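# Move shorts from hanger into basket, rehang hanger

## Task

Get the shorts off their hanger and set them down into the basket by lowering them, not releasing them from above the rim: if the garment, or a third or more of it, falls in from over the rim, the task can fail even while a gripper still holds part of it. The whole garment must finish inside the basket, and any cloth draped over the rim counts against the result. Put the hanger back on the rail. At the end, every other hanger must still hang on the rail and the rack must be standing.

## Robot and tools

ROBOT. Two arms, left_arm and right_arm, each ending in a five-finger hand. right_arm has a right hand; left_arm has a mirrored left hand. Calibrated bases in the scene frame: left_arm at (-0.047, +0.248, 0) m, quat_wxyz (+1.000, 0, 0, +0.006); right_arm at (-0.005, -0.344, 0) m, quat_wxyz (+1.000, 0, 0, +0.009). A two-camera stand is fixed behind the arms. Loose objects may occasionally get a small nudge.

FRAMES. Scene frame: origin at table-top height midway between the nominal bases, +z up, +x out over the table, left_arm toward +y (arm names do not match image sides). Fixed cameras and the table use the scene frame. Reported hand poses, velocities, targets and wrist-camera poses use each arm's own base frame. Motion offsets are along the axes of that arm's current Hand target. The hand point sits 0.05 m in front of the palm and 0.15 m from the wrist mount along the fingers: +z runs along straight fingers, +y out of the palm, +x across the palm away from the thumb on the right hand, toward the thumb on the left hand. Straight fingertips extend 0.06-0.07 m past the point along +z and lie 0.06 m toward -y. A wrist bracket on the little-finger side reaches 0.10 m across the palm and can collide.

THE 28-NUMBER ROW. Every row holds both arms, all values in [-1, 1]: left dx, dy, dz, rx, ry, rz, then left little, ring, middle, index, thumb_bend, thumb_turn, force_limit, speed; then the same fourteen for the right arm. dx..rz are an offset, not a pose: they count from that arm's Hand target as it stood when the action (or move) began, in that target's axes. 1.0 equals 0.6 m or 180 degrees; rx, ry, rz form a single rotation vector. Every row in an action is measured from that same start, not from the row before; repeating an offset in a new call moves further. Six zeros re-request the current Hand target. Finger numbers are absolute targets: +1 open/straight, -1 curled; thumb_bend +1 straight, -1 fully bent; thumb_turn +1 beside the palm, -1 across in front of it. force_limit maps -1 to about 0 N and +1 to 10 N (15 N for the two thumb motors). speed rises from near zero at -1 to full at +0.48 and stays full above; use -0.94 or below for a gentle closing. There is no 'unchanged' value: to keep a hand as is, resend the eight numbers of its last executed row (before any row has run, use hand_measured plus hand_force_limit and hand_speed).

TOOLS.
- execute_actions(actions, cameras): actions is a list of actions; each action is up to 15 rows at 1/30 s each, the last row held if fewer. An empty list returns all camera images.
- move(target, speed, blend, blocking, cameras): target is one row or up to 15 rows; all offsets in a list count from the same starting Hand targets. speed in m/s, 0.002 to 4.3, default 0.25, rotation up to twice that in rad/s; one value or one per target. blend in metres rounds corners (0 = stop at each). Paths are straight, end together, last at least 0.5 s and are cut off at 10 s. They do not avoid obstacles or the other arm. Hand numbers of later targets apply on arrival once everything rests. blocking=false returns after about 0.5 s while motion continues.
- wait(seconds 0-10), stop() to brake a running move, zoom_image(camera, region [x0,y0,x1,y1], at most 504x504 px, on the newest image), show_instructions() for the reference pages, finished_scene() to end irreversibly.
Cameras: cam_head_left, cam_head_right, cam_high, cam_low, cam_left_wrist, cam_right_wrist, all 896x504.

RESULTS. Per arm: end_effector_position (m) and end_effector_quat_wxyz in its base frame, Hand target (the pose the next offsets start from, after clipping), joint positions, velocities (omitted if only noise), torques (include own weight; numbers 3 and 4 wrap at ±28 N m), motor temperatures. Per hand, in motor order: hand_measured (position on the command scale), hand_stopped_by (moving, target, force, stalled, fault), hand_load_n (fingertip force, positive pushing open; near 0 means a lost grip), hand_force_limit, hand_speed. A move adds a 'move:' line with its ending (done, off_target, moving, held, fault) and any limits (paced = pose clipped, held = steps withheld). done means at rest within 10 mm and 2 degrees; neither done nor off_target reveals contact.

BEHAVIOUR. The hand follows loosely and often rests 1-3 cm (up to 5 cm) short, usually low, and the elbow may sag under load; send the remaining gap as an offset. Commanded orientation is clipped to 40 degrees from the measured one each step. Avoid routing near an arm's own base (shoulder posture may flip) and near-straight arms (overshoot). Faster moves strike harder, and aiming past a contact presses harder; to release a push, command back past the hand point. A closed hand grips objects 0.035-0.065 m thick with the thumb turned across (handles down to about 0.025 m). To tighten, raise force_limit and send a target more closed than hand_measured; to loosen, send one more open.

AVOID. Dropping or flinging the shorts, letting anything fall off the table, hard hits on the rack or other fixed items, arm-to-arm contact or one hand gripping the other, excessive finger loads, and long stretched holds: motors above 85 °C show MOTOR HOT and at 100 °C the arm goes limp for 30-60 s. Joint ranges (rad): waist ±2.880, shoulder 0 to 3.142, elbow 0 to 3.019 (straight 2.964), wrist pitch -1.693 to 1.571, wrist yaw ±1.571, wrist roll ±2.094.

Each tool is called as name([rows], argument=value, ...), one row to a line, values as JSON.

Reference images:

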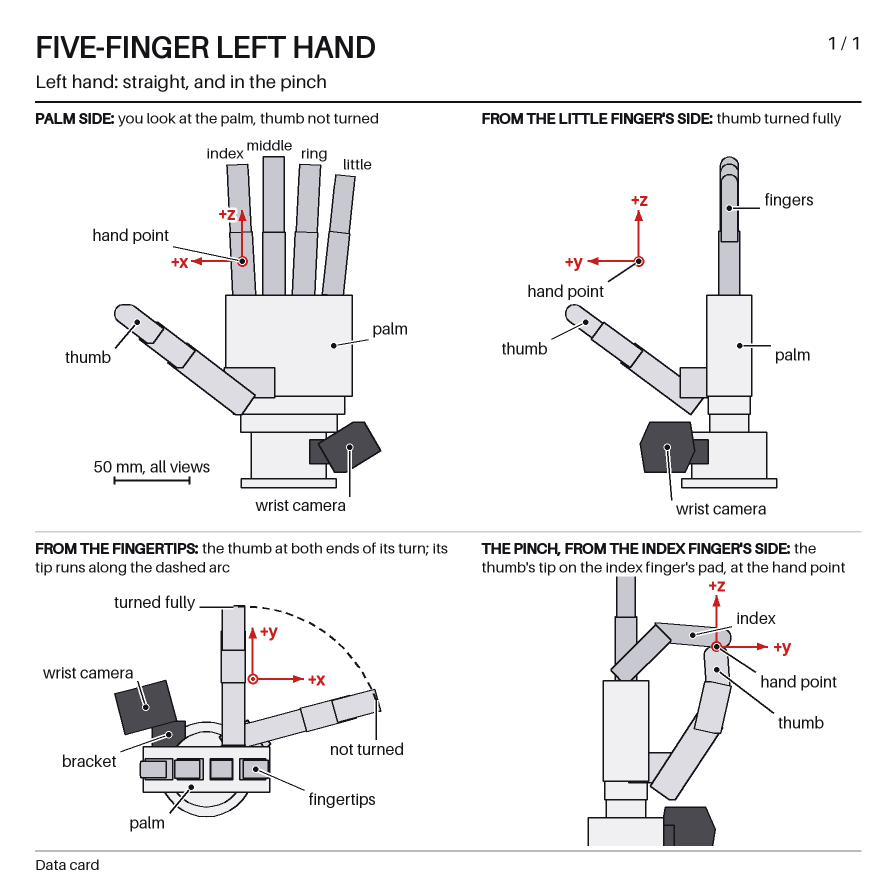

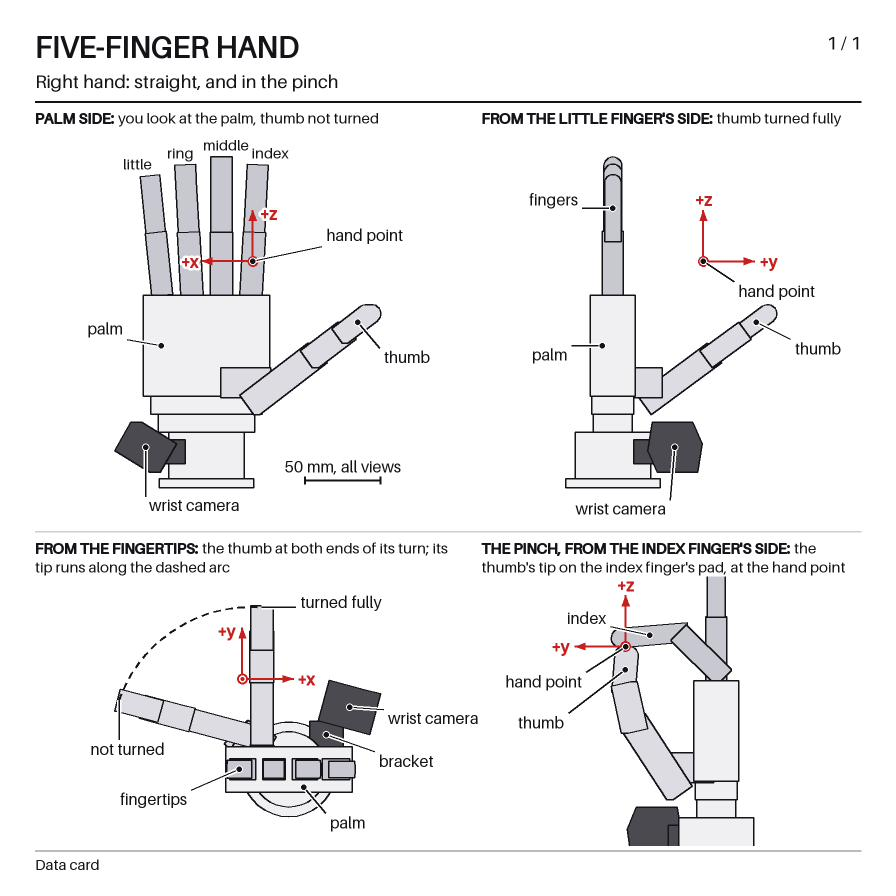

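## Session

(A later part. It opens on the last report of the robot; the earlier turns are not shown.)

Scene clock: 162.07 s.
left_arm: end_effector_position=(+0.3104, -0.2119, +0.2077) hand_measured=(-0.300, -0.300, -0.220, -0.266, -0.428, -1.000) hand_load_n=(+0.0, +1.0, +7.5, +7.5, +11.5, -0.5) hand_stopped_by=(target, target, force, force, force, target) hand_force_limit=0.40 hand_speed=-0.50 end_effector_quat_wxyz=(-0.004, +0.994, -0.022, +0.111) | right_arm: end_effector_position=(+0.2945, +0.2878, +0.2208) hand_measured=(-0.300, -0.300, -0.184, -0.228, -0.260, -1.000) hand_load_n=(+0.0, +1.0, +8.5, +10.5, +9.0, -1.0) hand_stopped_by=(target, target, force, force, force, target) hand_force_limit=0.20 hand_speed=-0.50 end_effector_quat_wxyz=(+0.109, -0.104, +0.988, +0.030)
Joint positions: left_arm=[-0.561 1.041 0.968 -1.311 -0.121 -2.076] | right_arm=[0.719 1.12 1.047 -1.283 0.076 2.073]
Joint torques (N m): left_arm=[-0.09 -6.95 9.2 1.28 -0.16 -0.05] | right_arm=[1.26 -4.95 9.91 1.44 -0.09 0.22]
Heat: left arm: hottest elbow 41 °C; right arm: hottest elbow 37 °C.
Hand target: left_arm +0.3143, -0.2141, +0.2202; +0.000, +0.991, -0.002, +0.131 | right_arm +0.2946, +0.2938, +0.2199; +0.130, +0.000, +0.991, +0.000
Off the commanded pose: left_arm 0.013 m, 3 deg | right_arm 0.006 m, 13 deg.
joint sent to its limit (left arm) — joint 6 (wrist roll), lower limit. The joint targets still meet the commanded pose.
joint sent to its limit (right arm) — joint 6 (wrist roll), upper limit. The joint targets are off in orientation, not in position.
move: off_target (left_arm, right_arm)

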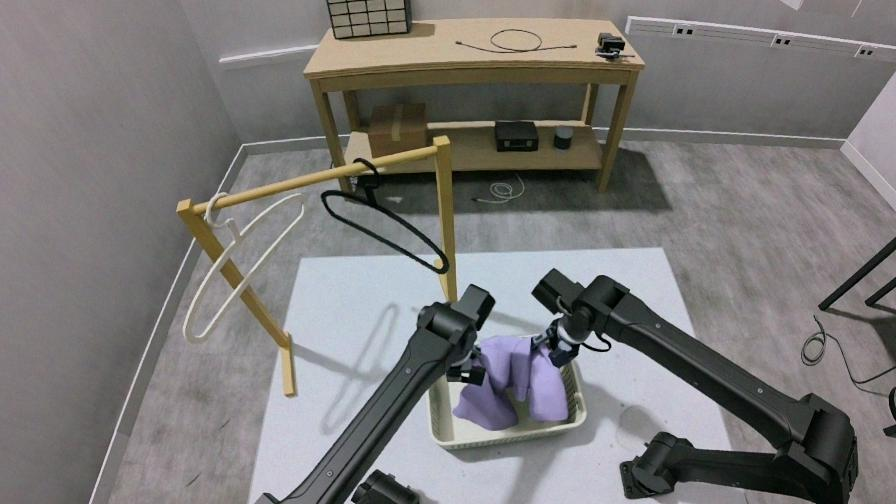

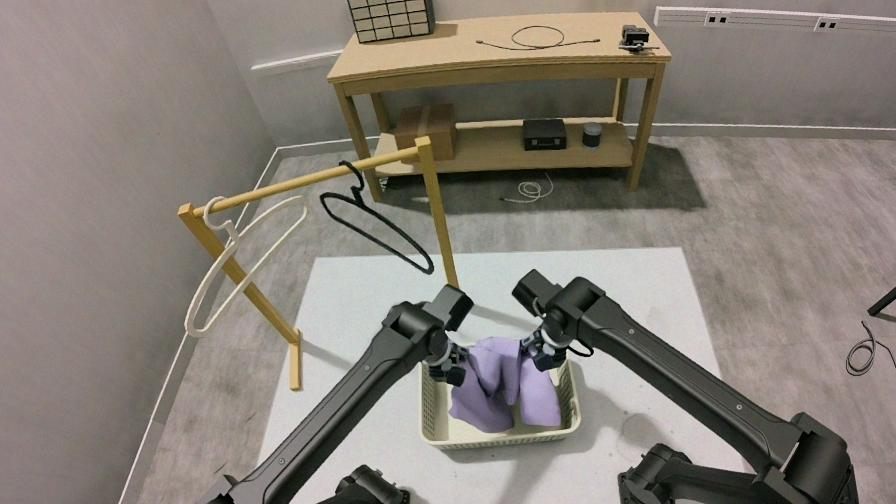

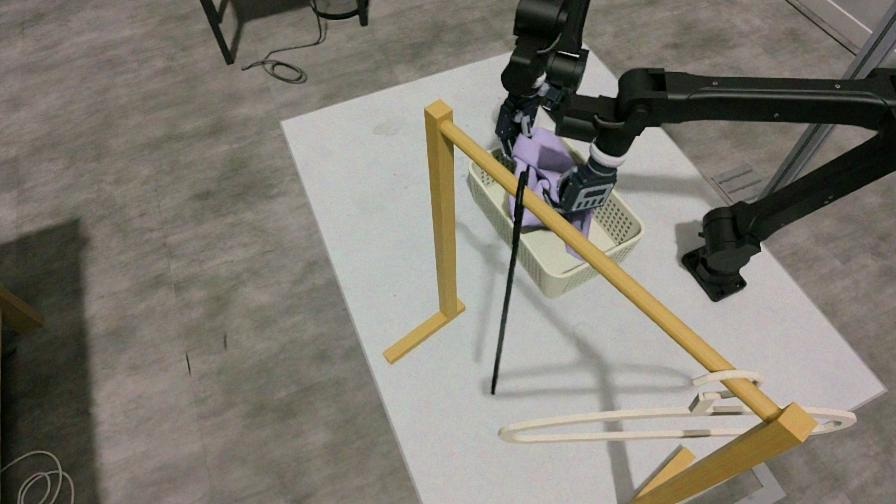

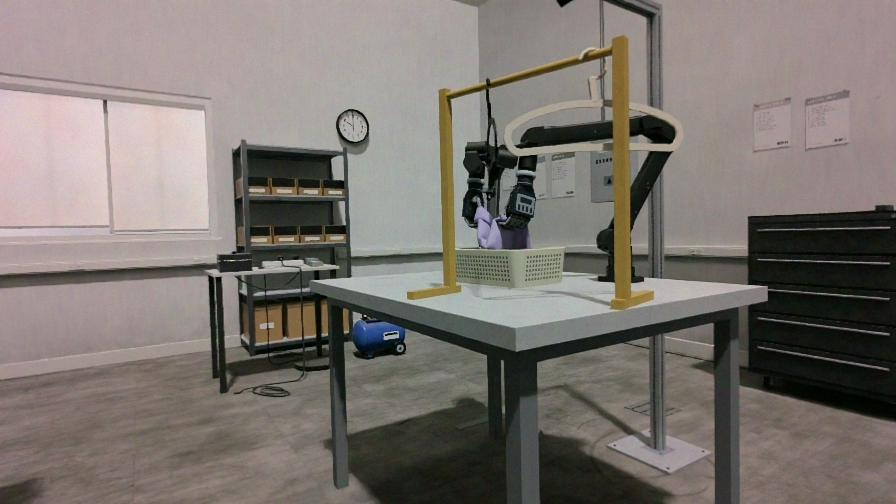

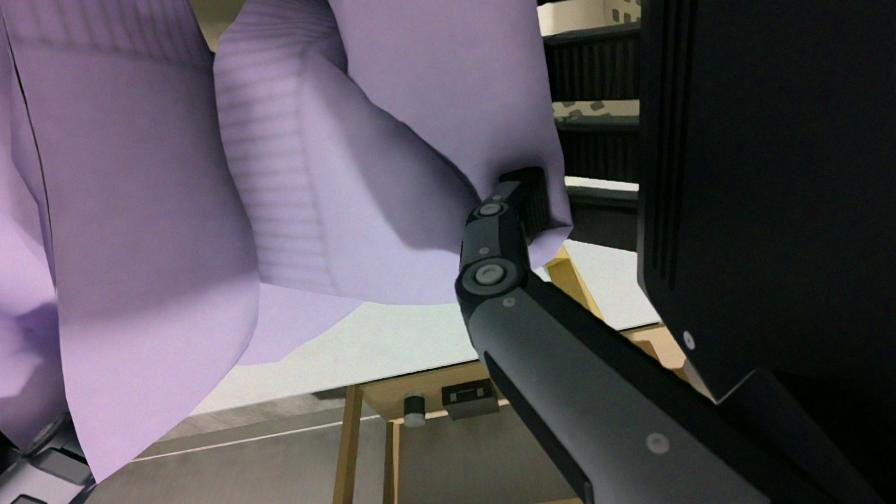

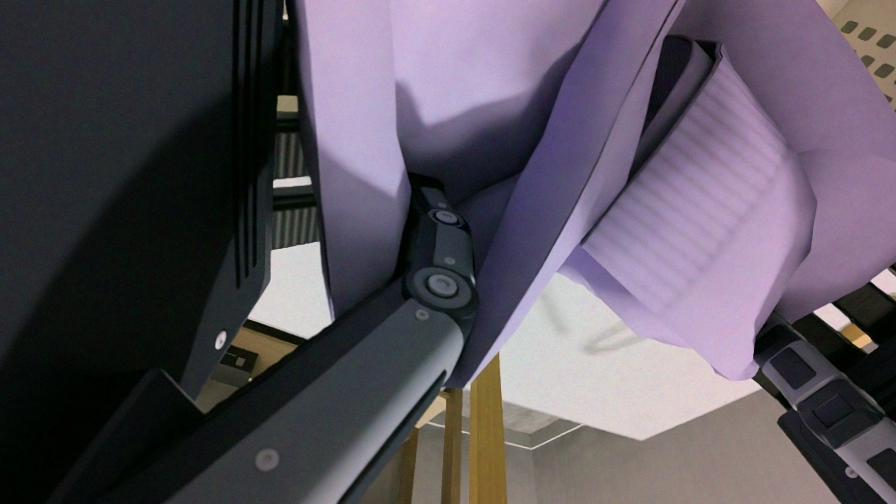

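move(target=[-0.0388,-0.025,0.1448,0,0,0,-0.3,-0.3,-0.5,-0.5,-0.5,-1,0.4,-0.5,0.0673,0,0.1545,0,0,0,-0.3,-0.3,-0.4,-0.4,-0.4,-1,0.2,-0.5], speed=0.07, cameras=["cam_head_left","cam_head_right","cam_high","cam_low","cam_right_wrist","cam_left_wrist"])

zoom_image(camera="cam_head_left", region=[410, 310, 610, 460])

zoom_image(camera="cam_high", region=[450, 80, 660, 310])

Scene clock: 164.77 s.
left_arm: end_effector_position=(+0.3063, -0.2012, +0.1282) hand_measured=(-0.300, -0.300, -0.220, -0.266, -0.428, -1.000) hand_load_n=(+0.0, +0.5, +7.0, +7.5, +12.0, +0.0) hand_stopped_by=(target, target, force, force, force, target) hand_force_limit=0.40 hand_speed=-0.50 end_effector_quat_wxyz=(-0.001, +0.992, -0.013, +0.125) | right_arm: end_effector_position=(+0.2828, +0.2897, +0.1263) hand_measured=(-0.300, -0.300, -0.184, -0.228, -0.260, -1.000) hand_load_n=(+0.5, +0.0, +8.5, +10.5, +9.0, -1.0) hand_stopped_by=(target, target, force, force, force, target) hand_force_limit=0.20 hand_speed=-0.50 end_effector_quat_wxyz=(+0.114, -0.113, +0.986, +0.038)
Joint positions: left_arm=[-0.545 1.037 0.746 -1.064 -0.128 -2.077] | right_arm=[0.74 1.146 0.808 -1.004 0.072 2.075]
Joint torques (N m): left_arm=[0.97 -4.89 8.61 1.37 -0.29 -0.05] | right_arm=[1.32 -4.48 8.79 1.33 -0.17 0.19]
Heat: left arm: hottest elbow 41 °C; right arm: hottest elbow 37 °C.
Hand target: left_arm +0.3145, -0.1990, +0.1303; +0.000, +0.991, -0.001, +0.131 | right_arm +0.2795, +0.2938, +0.1200; +0.130, +0.000, +0.991, +0.000
Off the commanded pose: left_arm 0.009 m, 1 deg | right_arm 0.008 m, 14 deg.
joint sent to its limit (left arm) — joint 6 (wrist roll), lower limit. The joint targets still meet the commanded pose.
joint sent to its limit (right arm) — joint 6 (wrist roll), upper limit. The joint targets are off in orientation, not in position.
move: off_target (right_arm)

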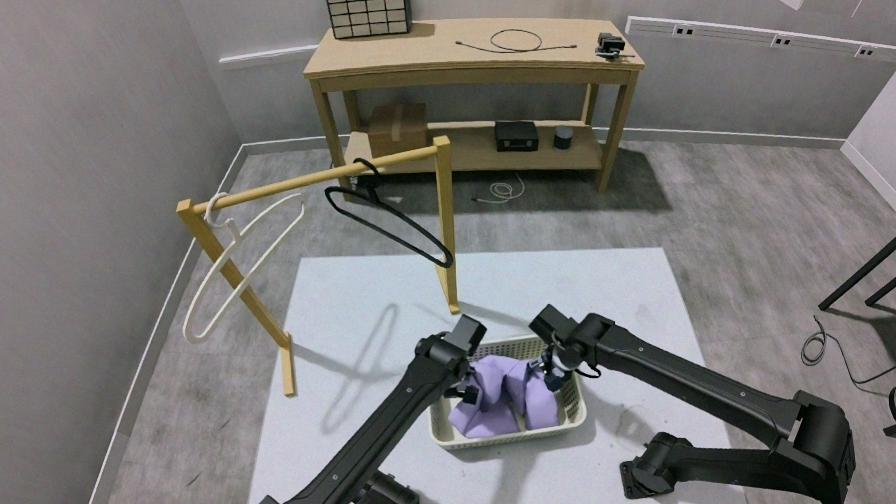

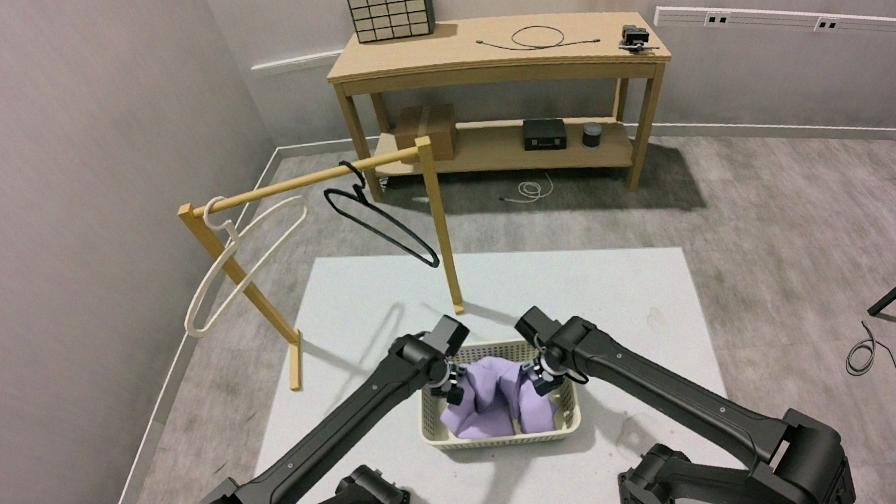

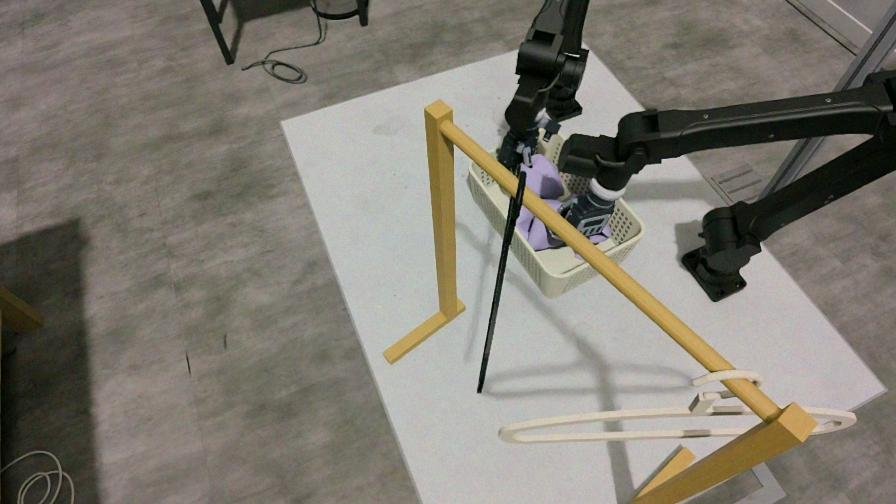

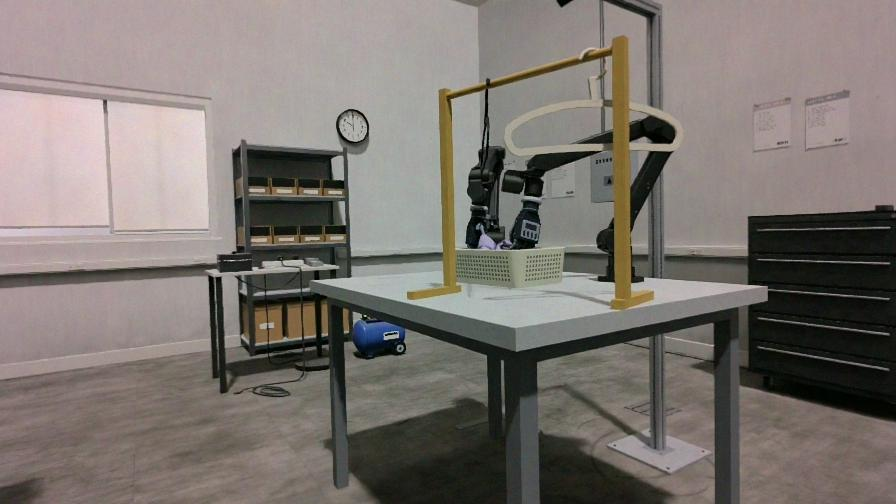

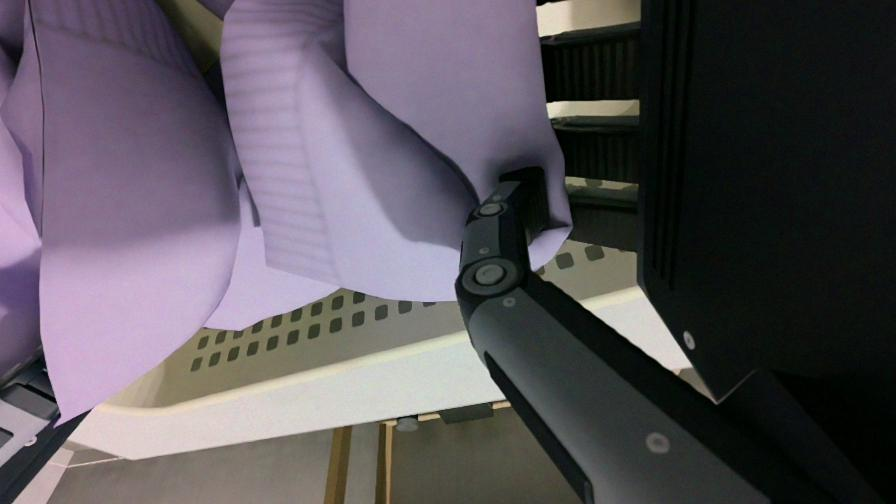

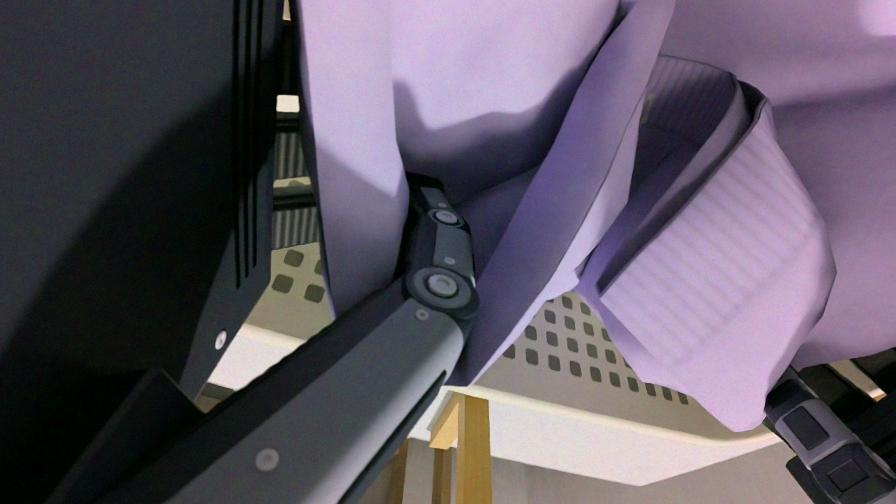

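Scaled by 2.520.

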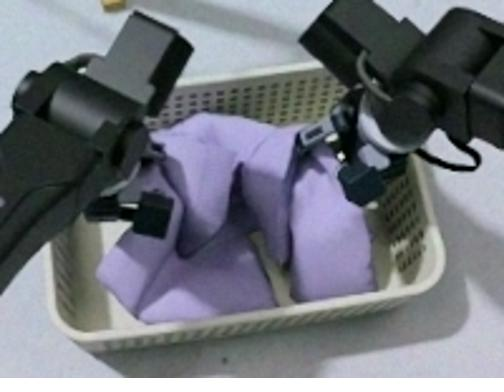

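Scaled by 2.191.

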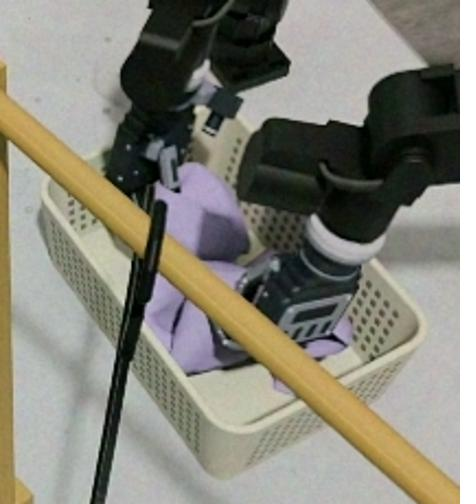

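move([
  [-0.009,0,0.0322,0,0,0,-0.3,-0.3,-0.5,-0.5,-0.5,-1,0.4,-0.5,0.009,0,0.0322,0,0,0,-0.3,-0.3,-0.4,-0.4,-0.4,-1,0.2,-0.5],
  [-0.009,0,0.0322,0,0,0,-0.2,-0.2,-0.1,-0.1,0.6,-1,0.4,-0.6,0.009,0,0.0322,0,0,0,-0.2,-0.2,-0.1,-0.1,0.6,-1,0.2,-0.6],
  [-0.009,0,0.0322,0,0,0,0.9,0.9,0.9,0.9,0.8,-1,0.4,-0.6,0.009,0,0.0322,0,0,0,0.9,0.9,0.9,0.9,0.8,-1,0.2,-0.6],
], speed=0.07, cameras=["cam_head_left","cam_head_right","cam_high","cam_right_wrist","cam_left_wrist"])

zoom_image(camera="cam_head_left", region=[410, 310, 610, 460])

Scene clock: 173.17 s.
left_arm: end_effector_position=(+0.3073, -0.2017, +0.1122) hand_measured=(+0.900, +0.900, +0.900, +0.900, +0.800, -1.000) hand_load_n=(+0.0, +0.0, +0.0, +0.0, +0.0, +0.0) hand_stopped_by=(target, target, target, target, target, target) hand_force_limit=0.40 hand_speed=-0.60 end_effector_quat_wxyz=(+0.002, +0.991, -0.012, +0.130) | right_arm: end_effector_position=(+0.2833, +0.2904, +0.1079) hand_measured=(+0.900, +0.900, +0.900, +0.900, +0.800, -1.000) hand_load_n=(+0.0, +0.0, +0.0, +0.0, -0.5, +0.0) hand_stopped_by=(target, target, target, target, target, target) hand_force_limit=0.20 hand_speed=-0.60 end_effector_quat_wxyz=(+0.115, -0.113, +0.986, +0.039)
Joint positions: left_arm=[-0.545 1.049 0.706 -1.001 -0.128 -2.077] | right_arm=[0.74 1.167 0.771 -0.941 0.072 2.075]
Joint torques (N m): left_arm=[1.03 -4.31 8.31 1.35 -0.3 -0.03] | right_arm=[1.44 -4.31 8.47 1.29 -0.13 0.19]
Heat: left arm: hottest elbow 40 °C; right arm: hottest elbow 37 °C.
Hand target: left_arm +0.3142, -0.1990, +0.1103; +0.000, +0.991, -0.002, +0.131 | right_arm +0.2793, +0.2937, +0.0998; +0.130, +0.001, +0.991, +0.000
Off the commanded pose: left_arm 0.008 m, 1 deg | right_arm 0.010 m, 14 deg.
joint sent to its limit (left arm) — joint 6 (wrist roll), lower limit. The joint targets still meet the commanded pose.
joint sent to its limit (right arm) — joint 6 (wrist roll), upper limit. The joint targets are off in orientation, not in position.
move: off_target (right_arm); target 2's new numbers were sent with right_arm's hand 0.010 m and 14 deg from that target; target 3's new numbers were sent with right_arm's hand 0.010 m and 14 deg from that target
Images, in order (width x height): cam_head_left 896x504, cam_head_right 896x504, cam_high 896x504, cam_left_wrist 896x504, cam_right_wrist 896x504.

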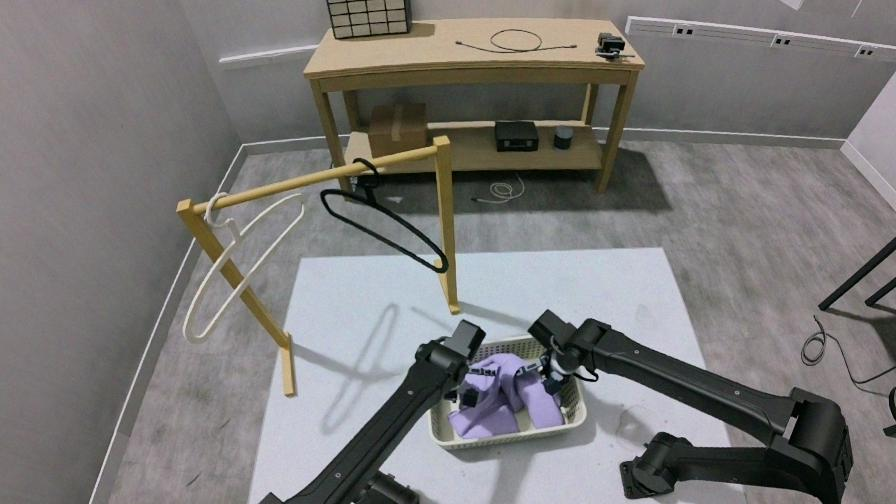

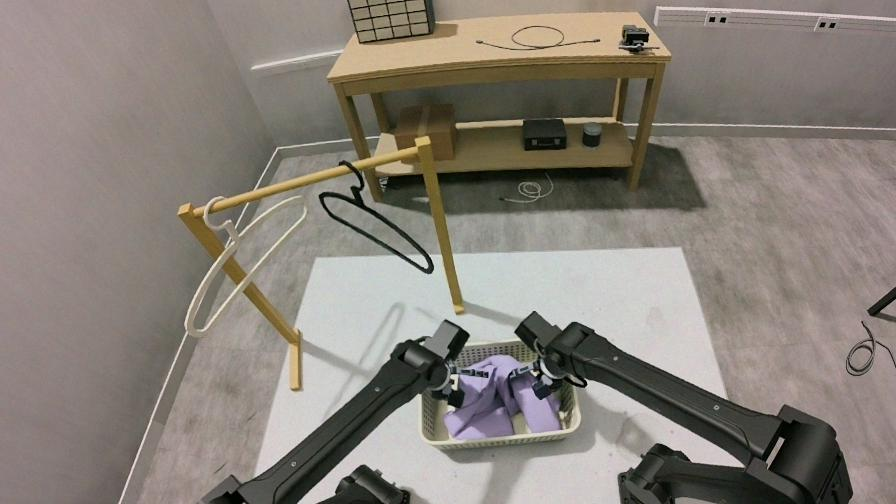

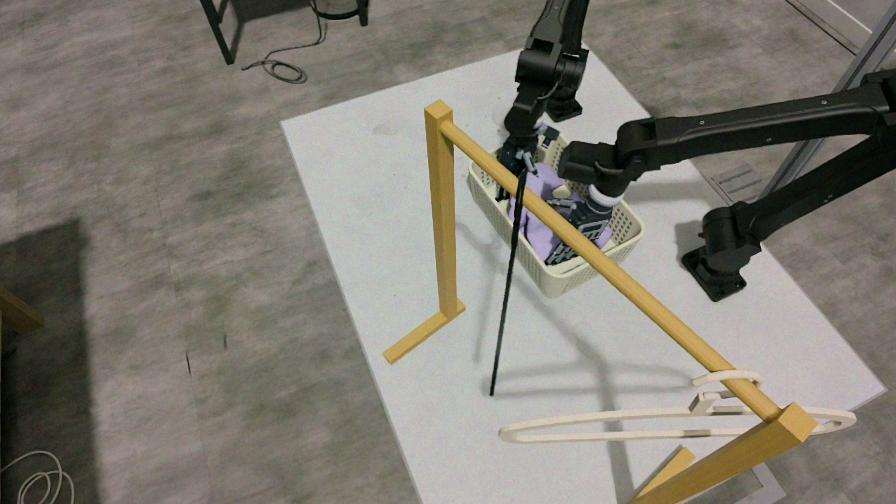

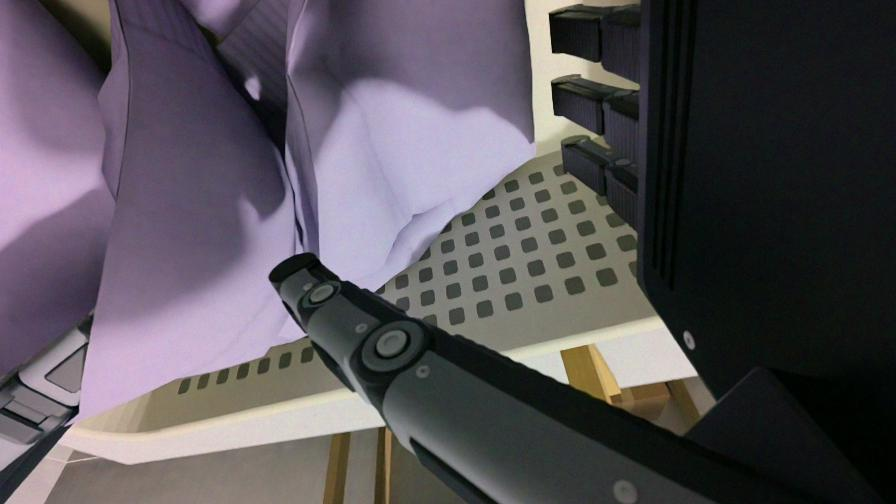

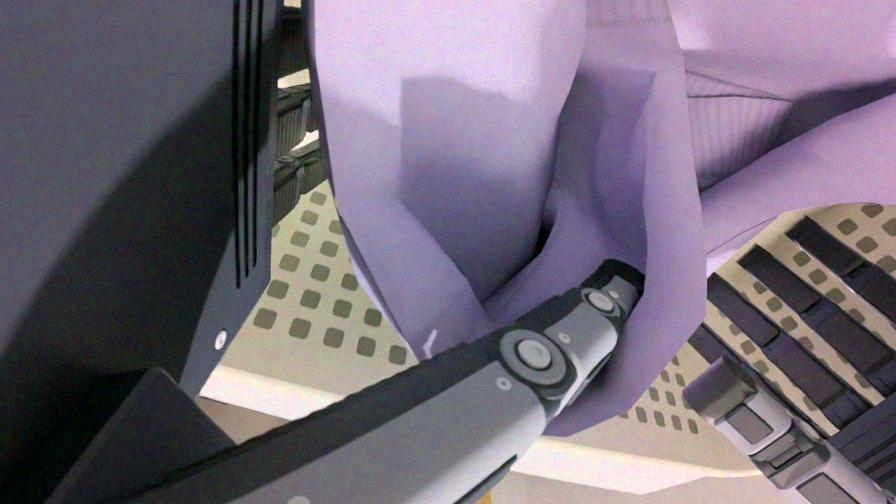

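Scaled by 2.520.

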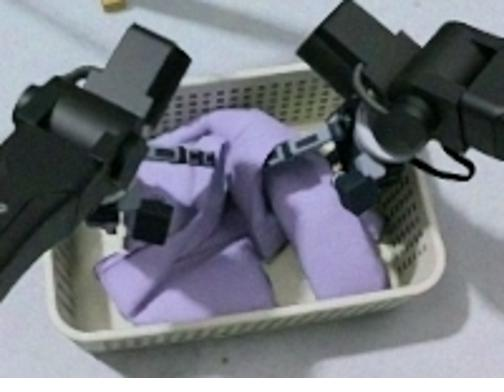

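move(target=[0.0173,0,-0.0644,0,0,0,0.9,0.9,0.9,0.9,0.8,-1,0.4,-0.6,-0.0173,0,-0.0644,0,0,0,0.9,0.9,0.9,0.9,0.8,-1,0.2,-0.6], speed=0.06, cameras=["cam_head_left","cam_right_wrist","cam_left_wrist"])

zoom_image(camera="cam_head_left", region=[410, 310, 610, 460])

Scene clock: 176.07 s.
left_arm: end_effector_position=(+0.2973, -0.1957, +0.1226) hand_measured=(+0.900, +0.900, +0.900, +0.900, +0.800, -1.000) hand_load_n=(+0.0, +0.0, +0.0, +0.0, +0.0, +0.0) hand_stopped_by=(target, target, target, target, target, target) hand_force_limit=0.40 hand_speed=-0.60 end_effector_quat_wxyz=(-0.012, +0.994, -0.014, +0.107) | right_arm: end_effector_position=(+0.2687, +0.2797, +0.1137) hand_measured=(+0.900, +0.900, +0.900, +0.900, +0.800, -1.000) hand_load_n=(+0.0, +0.0, +0.0, +0.0, -0.5, -0.5) hand_stopped_by=(target, target, target, target, target, target) hand_force_limit=0.20 hand_speed=-0.60 end_effector_quat_wxyz=(+0.087, -0.115, +0.989, +0.025)
Joint positions: left_arm=[-0.545 1.038 0.743 -1.102 -0.128 -2.077] | right_arm=[0.74 1.146 0.79 -1.043 0.062 2.075]
Joint torques (N m): left_arm=[0.97 -6.18 11.88 0.35 -0.3 -0.04] | right_arm=[0.91 -6.01 13.45 0.57 -0.2 0.19]
Heat: left arm: hottest elbow 40 °C; right arm: hottest elbow 38 °C.
Hand target: left_arm +0.3142, -0.1990, +0.1503; +0.000, +0.991, -0.002, +0.131 | right_arm +0.2794, +0.2937, +0.1399; +0.130, +0.001, +0.991, +0.000
Off the commanded pose: left_arm 0.033 m, 3 deg | right_arm 0.031 m, 14 deg.
joint sent to its limit (left arm) — joint 6 (wrist roll), lower limit. The joint targets still meet the commanded pose.
joint sent to its limit (right arm) — joint 6 (wrist roll), upper limit. The joint targets are off in orientation, not in position.
move: off_target (left_arm, right_arm)
Images, in order (width x height): cam_head_left 896x504, cam_left_wrist 896x504, cam_right_wrist 896x504.

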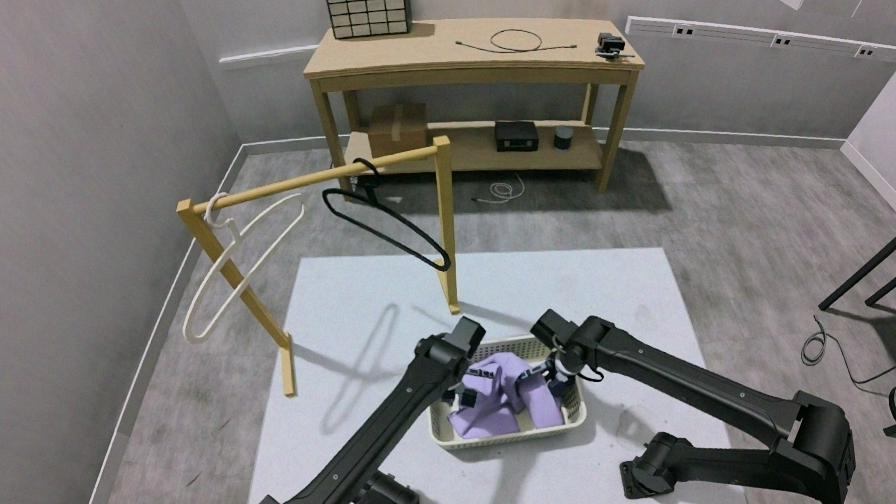

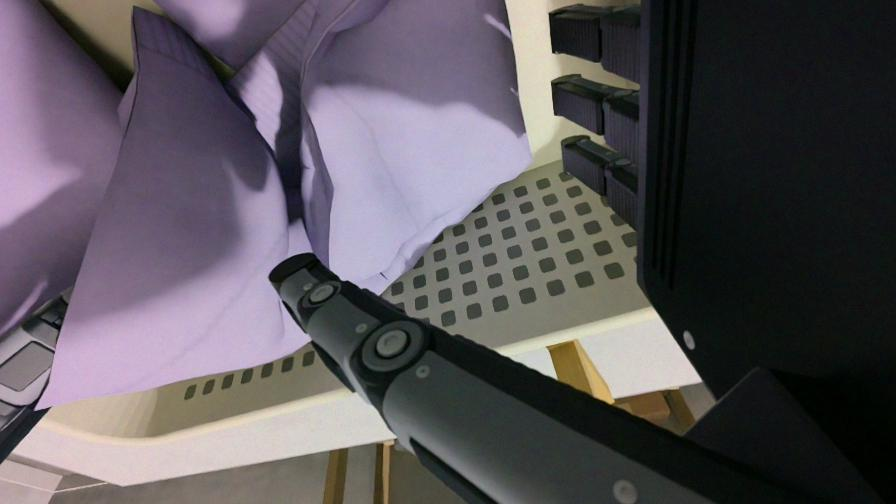

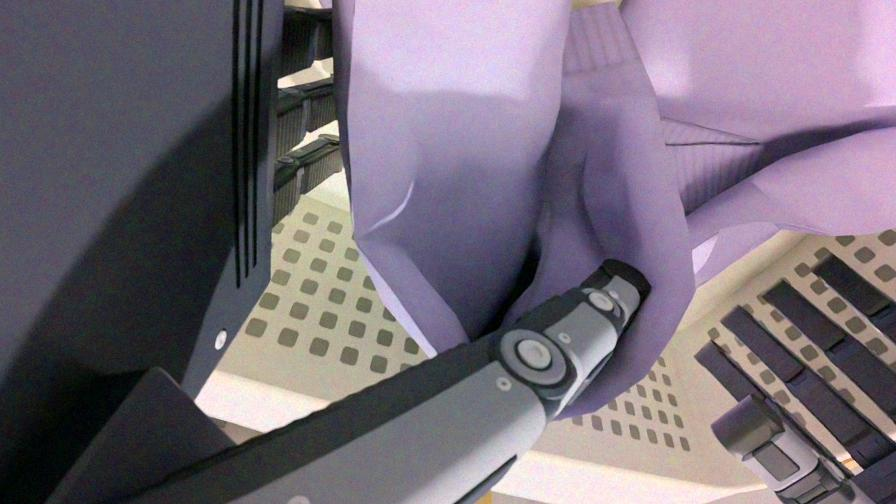

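Scaled by 2.520.

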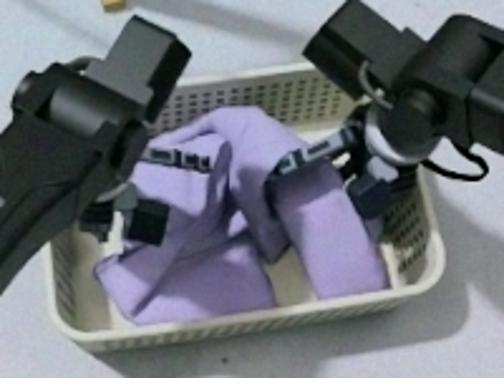

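move(target=[0.0345,0,-0.1288,0,0,0,0.9,0.9,0.9,0.9,0.8,-1,0.4,-0.6,-0.0345,0,-0.1288,0,0,0,0.9,0.9,0.9,0.9,0.8,-1,0.2,-0.6], speed=0.08, cameras=["cam_head_left","cam_right_wrist","cam_left_wrist"])

zoom_image(camera="cam_head_left", region=[410, 290, 610, 460])

Scene clock: 178.37 s.
left_arm: end_effector_position=(+0.3016, -0.1983, +0.2024) hand_measured=(+0.900, +0.900, +0.900, +0.900, +0.800, -1.000) hand_load_n=(+0.0, +0.0, +0.0, +0.0, +0.0, +0.0) hand_stopped_by=(target, target, target, target, target, target) hand_force_limit=0.40 hand_speed=-0.60 end_effector_quat_wxyz=(-0.011, +0.994, -0.014, +0.107) | right_arm: end_effector_position=(+0.2723, +0.2832, +0.1939) hand_measured=(+0.900, +0.900, +0.900, +0.900, +0.800, -1.000) hand_load_n=(+0.0, +0.0, +0.5, +0.0, +0.0, +0.0) hand_stopped_by=(target, target, target, target, target, target) hand_force_limit=0.20 hand_speed=-0.60 end_effector_quat_wxyz=(+0.089, -0.115, +0.989, +0.026)
Joint positions: left_arm=[-0.545 1.008 0.937 -1.324 -0.128 -2.077] | right_arm=[0.74 1.101 0.973 -1.268 0.062 2.075]
Joint torques (N m): left_arm=[0.97 -6.07 12.22 0.39 -0.29 -0.04] | right_arm=[1.08 -5.71 13.83 0.39 -0.09 0.18]
Heat: left arm: hottest elbow 40 °C; right arm: hottest elbow 38 °C.
Hand target: left_arm +0.3141, -0.1990, +0.2303; +0.000, +0.991, -0.002, +0.131 | right_arm +0.2793, +0.2937, +0.2197; +0.130, +0.001, +0.991, +0.000
Off the commanded pose: left_arm 0.031 m, 3 deg | right_arm 0.029 m, 14 deg.
joint sent to its limit (left arm) — joint 6 (wrist roll), lower limit. The joint targets still meet the commanded pose.
joint sent to its limit (right arm) — joint 6 (wrist roll), upper limit. The joint targets are off in orientation, not in position.
move: off_target (left_arm, right_arm)
Images, in order (width x height): cam_head_left 896x504, cam_left_wrist 896x504, cam_right_wrist 896x504.

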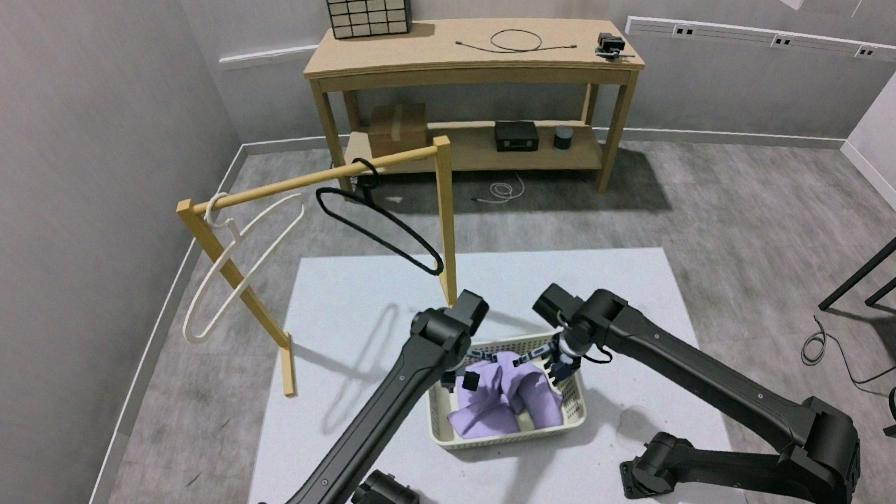

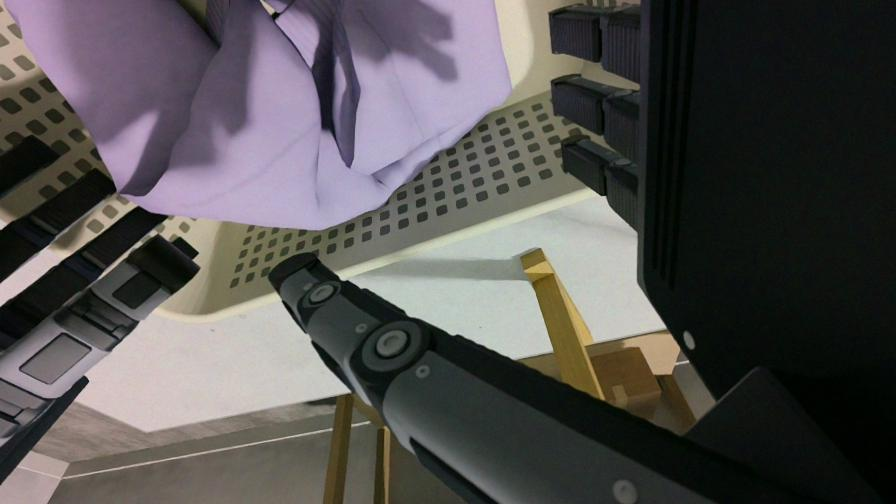

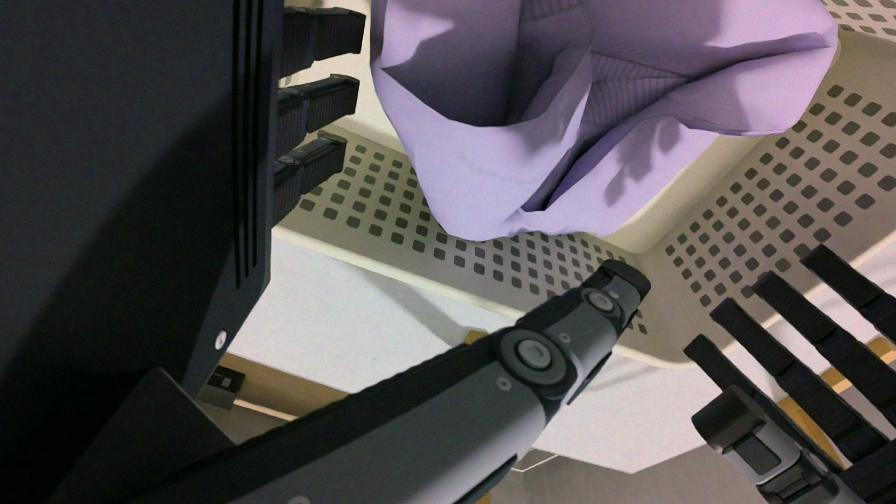

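Scaled by 2.520.

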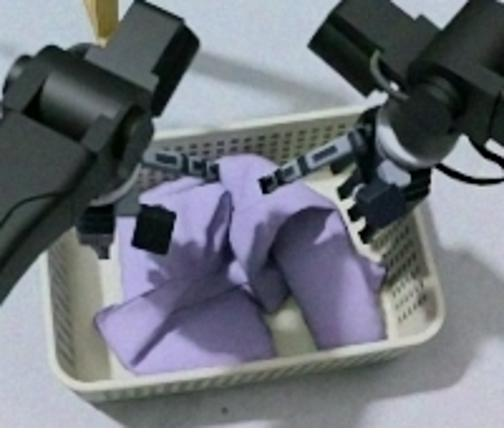

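execute_actions(actions=[], cameras=["cam_head_left","cam_high","cam_low"])

Scene clock: 179.40 s.
left_arm: end_effector_position=(+0.3016, -0.1983, +0.2024) hand_measured=(+0.900, +0.900, +0.900, +0.900, +0.800, -1.000) hand_load_n=(+0.0, +0.0, +0.0, +0.0, +0.0, +0.0) hand_stopped_by=(target, target, target, target, target, target) hand_force_limit=0.40 hand_speed=-0.60 end_effector_quat_wxyz=(-0.011, +0.994, -0.014, +0.107) | right_arm: end_effector_position=(+0.2723, +0.2832, +0.1939) hand_measured=(+0.900, +0.900, +0.900, +0.900, +0.800, -1.000) hand_load_n=(+0.0, +0.0, +0.0, +0.0, +0.0, +0.0) hand_stopped_by=(target, target, target, target, target, target) hand_force_limit=0.20 hand_speed=-0.60 end_effector_quat_wxyz=(+0.089, -0.115, +0.989, +0.026)
Joint positions: left_arm=[-0.545 1.008 0.937 -1.324 -0.128 -2.077] | right_arm=[0.74 1.101 0.973 -1.268 0.062 2.075]
Joint velocities: within noise
Joint torques (N m): left_arm=[0.97 -6.07 12.26 0.35 -0.3 -0.04] | right_arm=[0.97 -5.66 13.98 0.46 -0.11 0.19]
Motor temperatures (°C): left_arm=[28 32 40 26 29 25] | right_arm=[29 31 38 27 25 27]
Heat: left arm: hottest elbow 40 °C; right arm: hottest elbow 38 °C.
Hand target: left_arm +0.3141, -0.1990, +0.2303; +0.000, +0.991, -0.002, +0.131 | right_arm +0.2794, +0.2937, +0.2197; +0.130, +0.001, +0.991, +0.000
Off the commanded pose: left_arm 0.031 m, 3 deg | right_arm 0.029 m, 14 deg.
Images, in order (width x height): cam_head_left 896x504, cam_high 896x504, cam_low 896x504.

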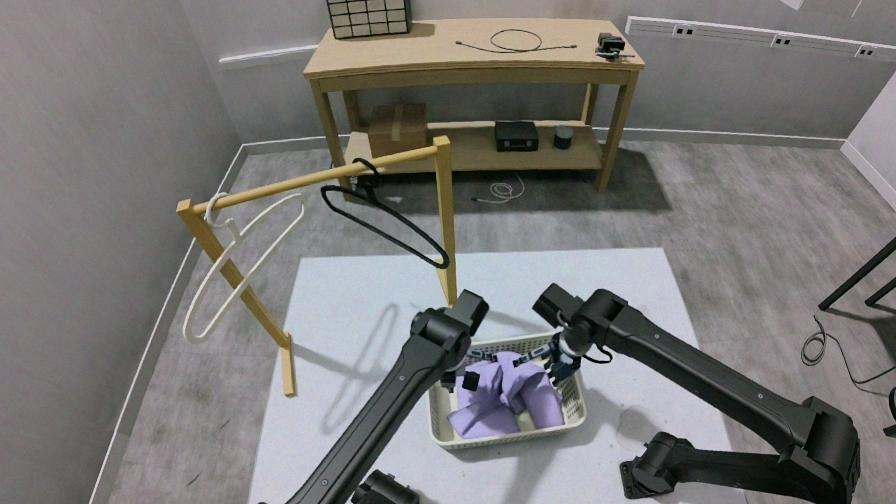

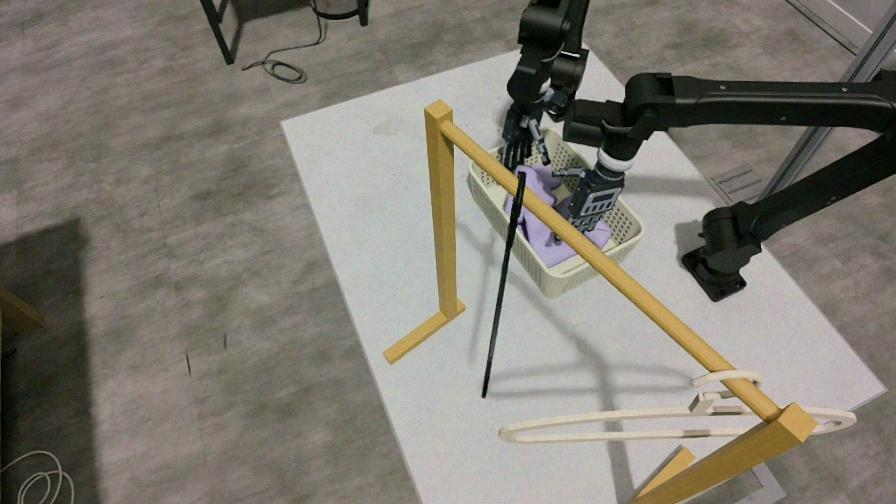

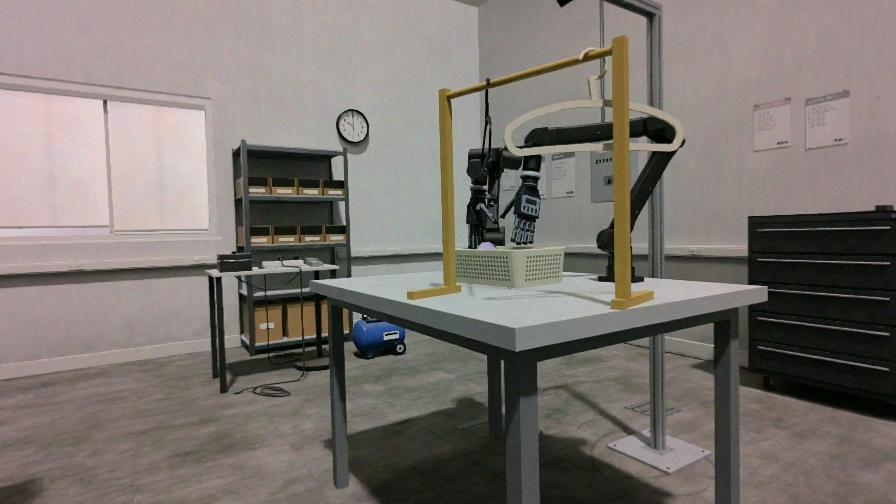

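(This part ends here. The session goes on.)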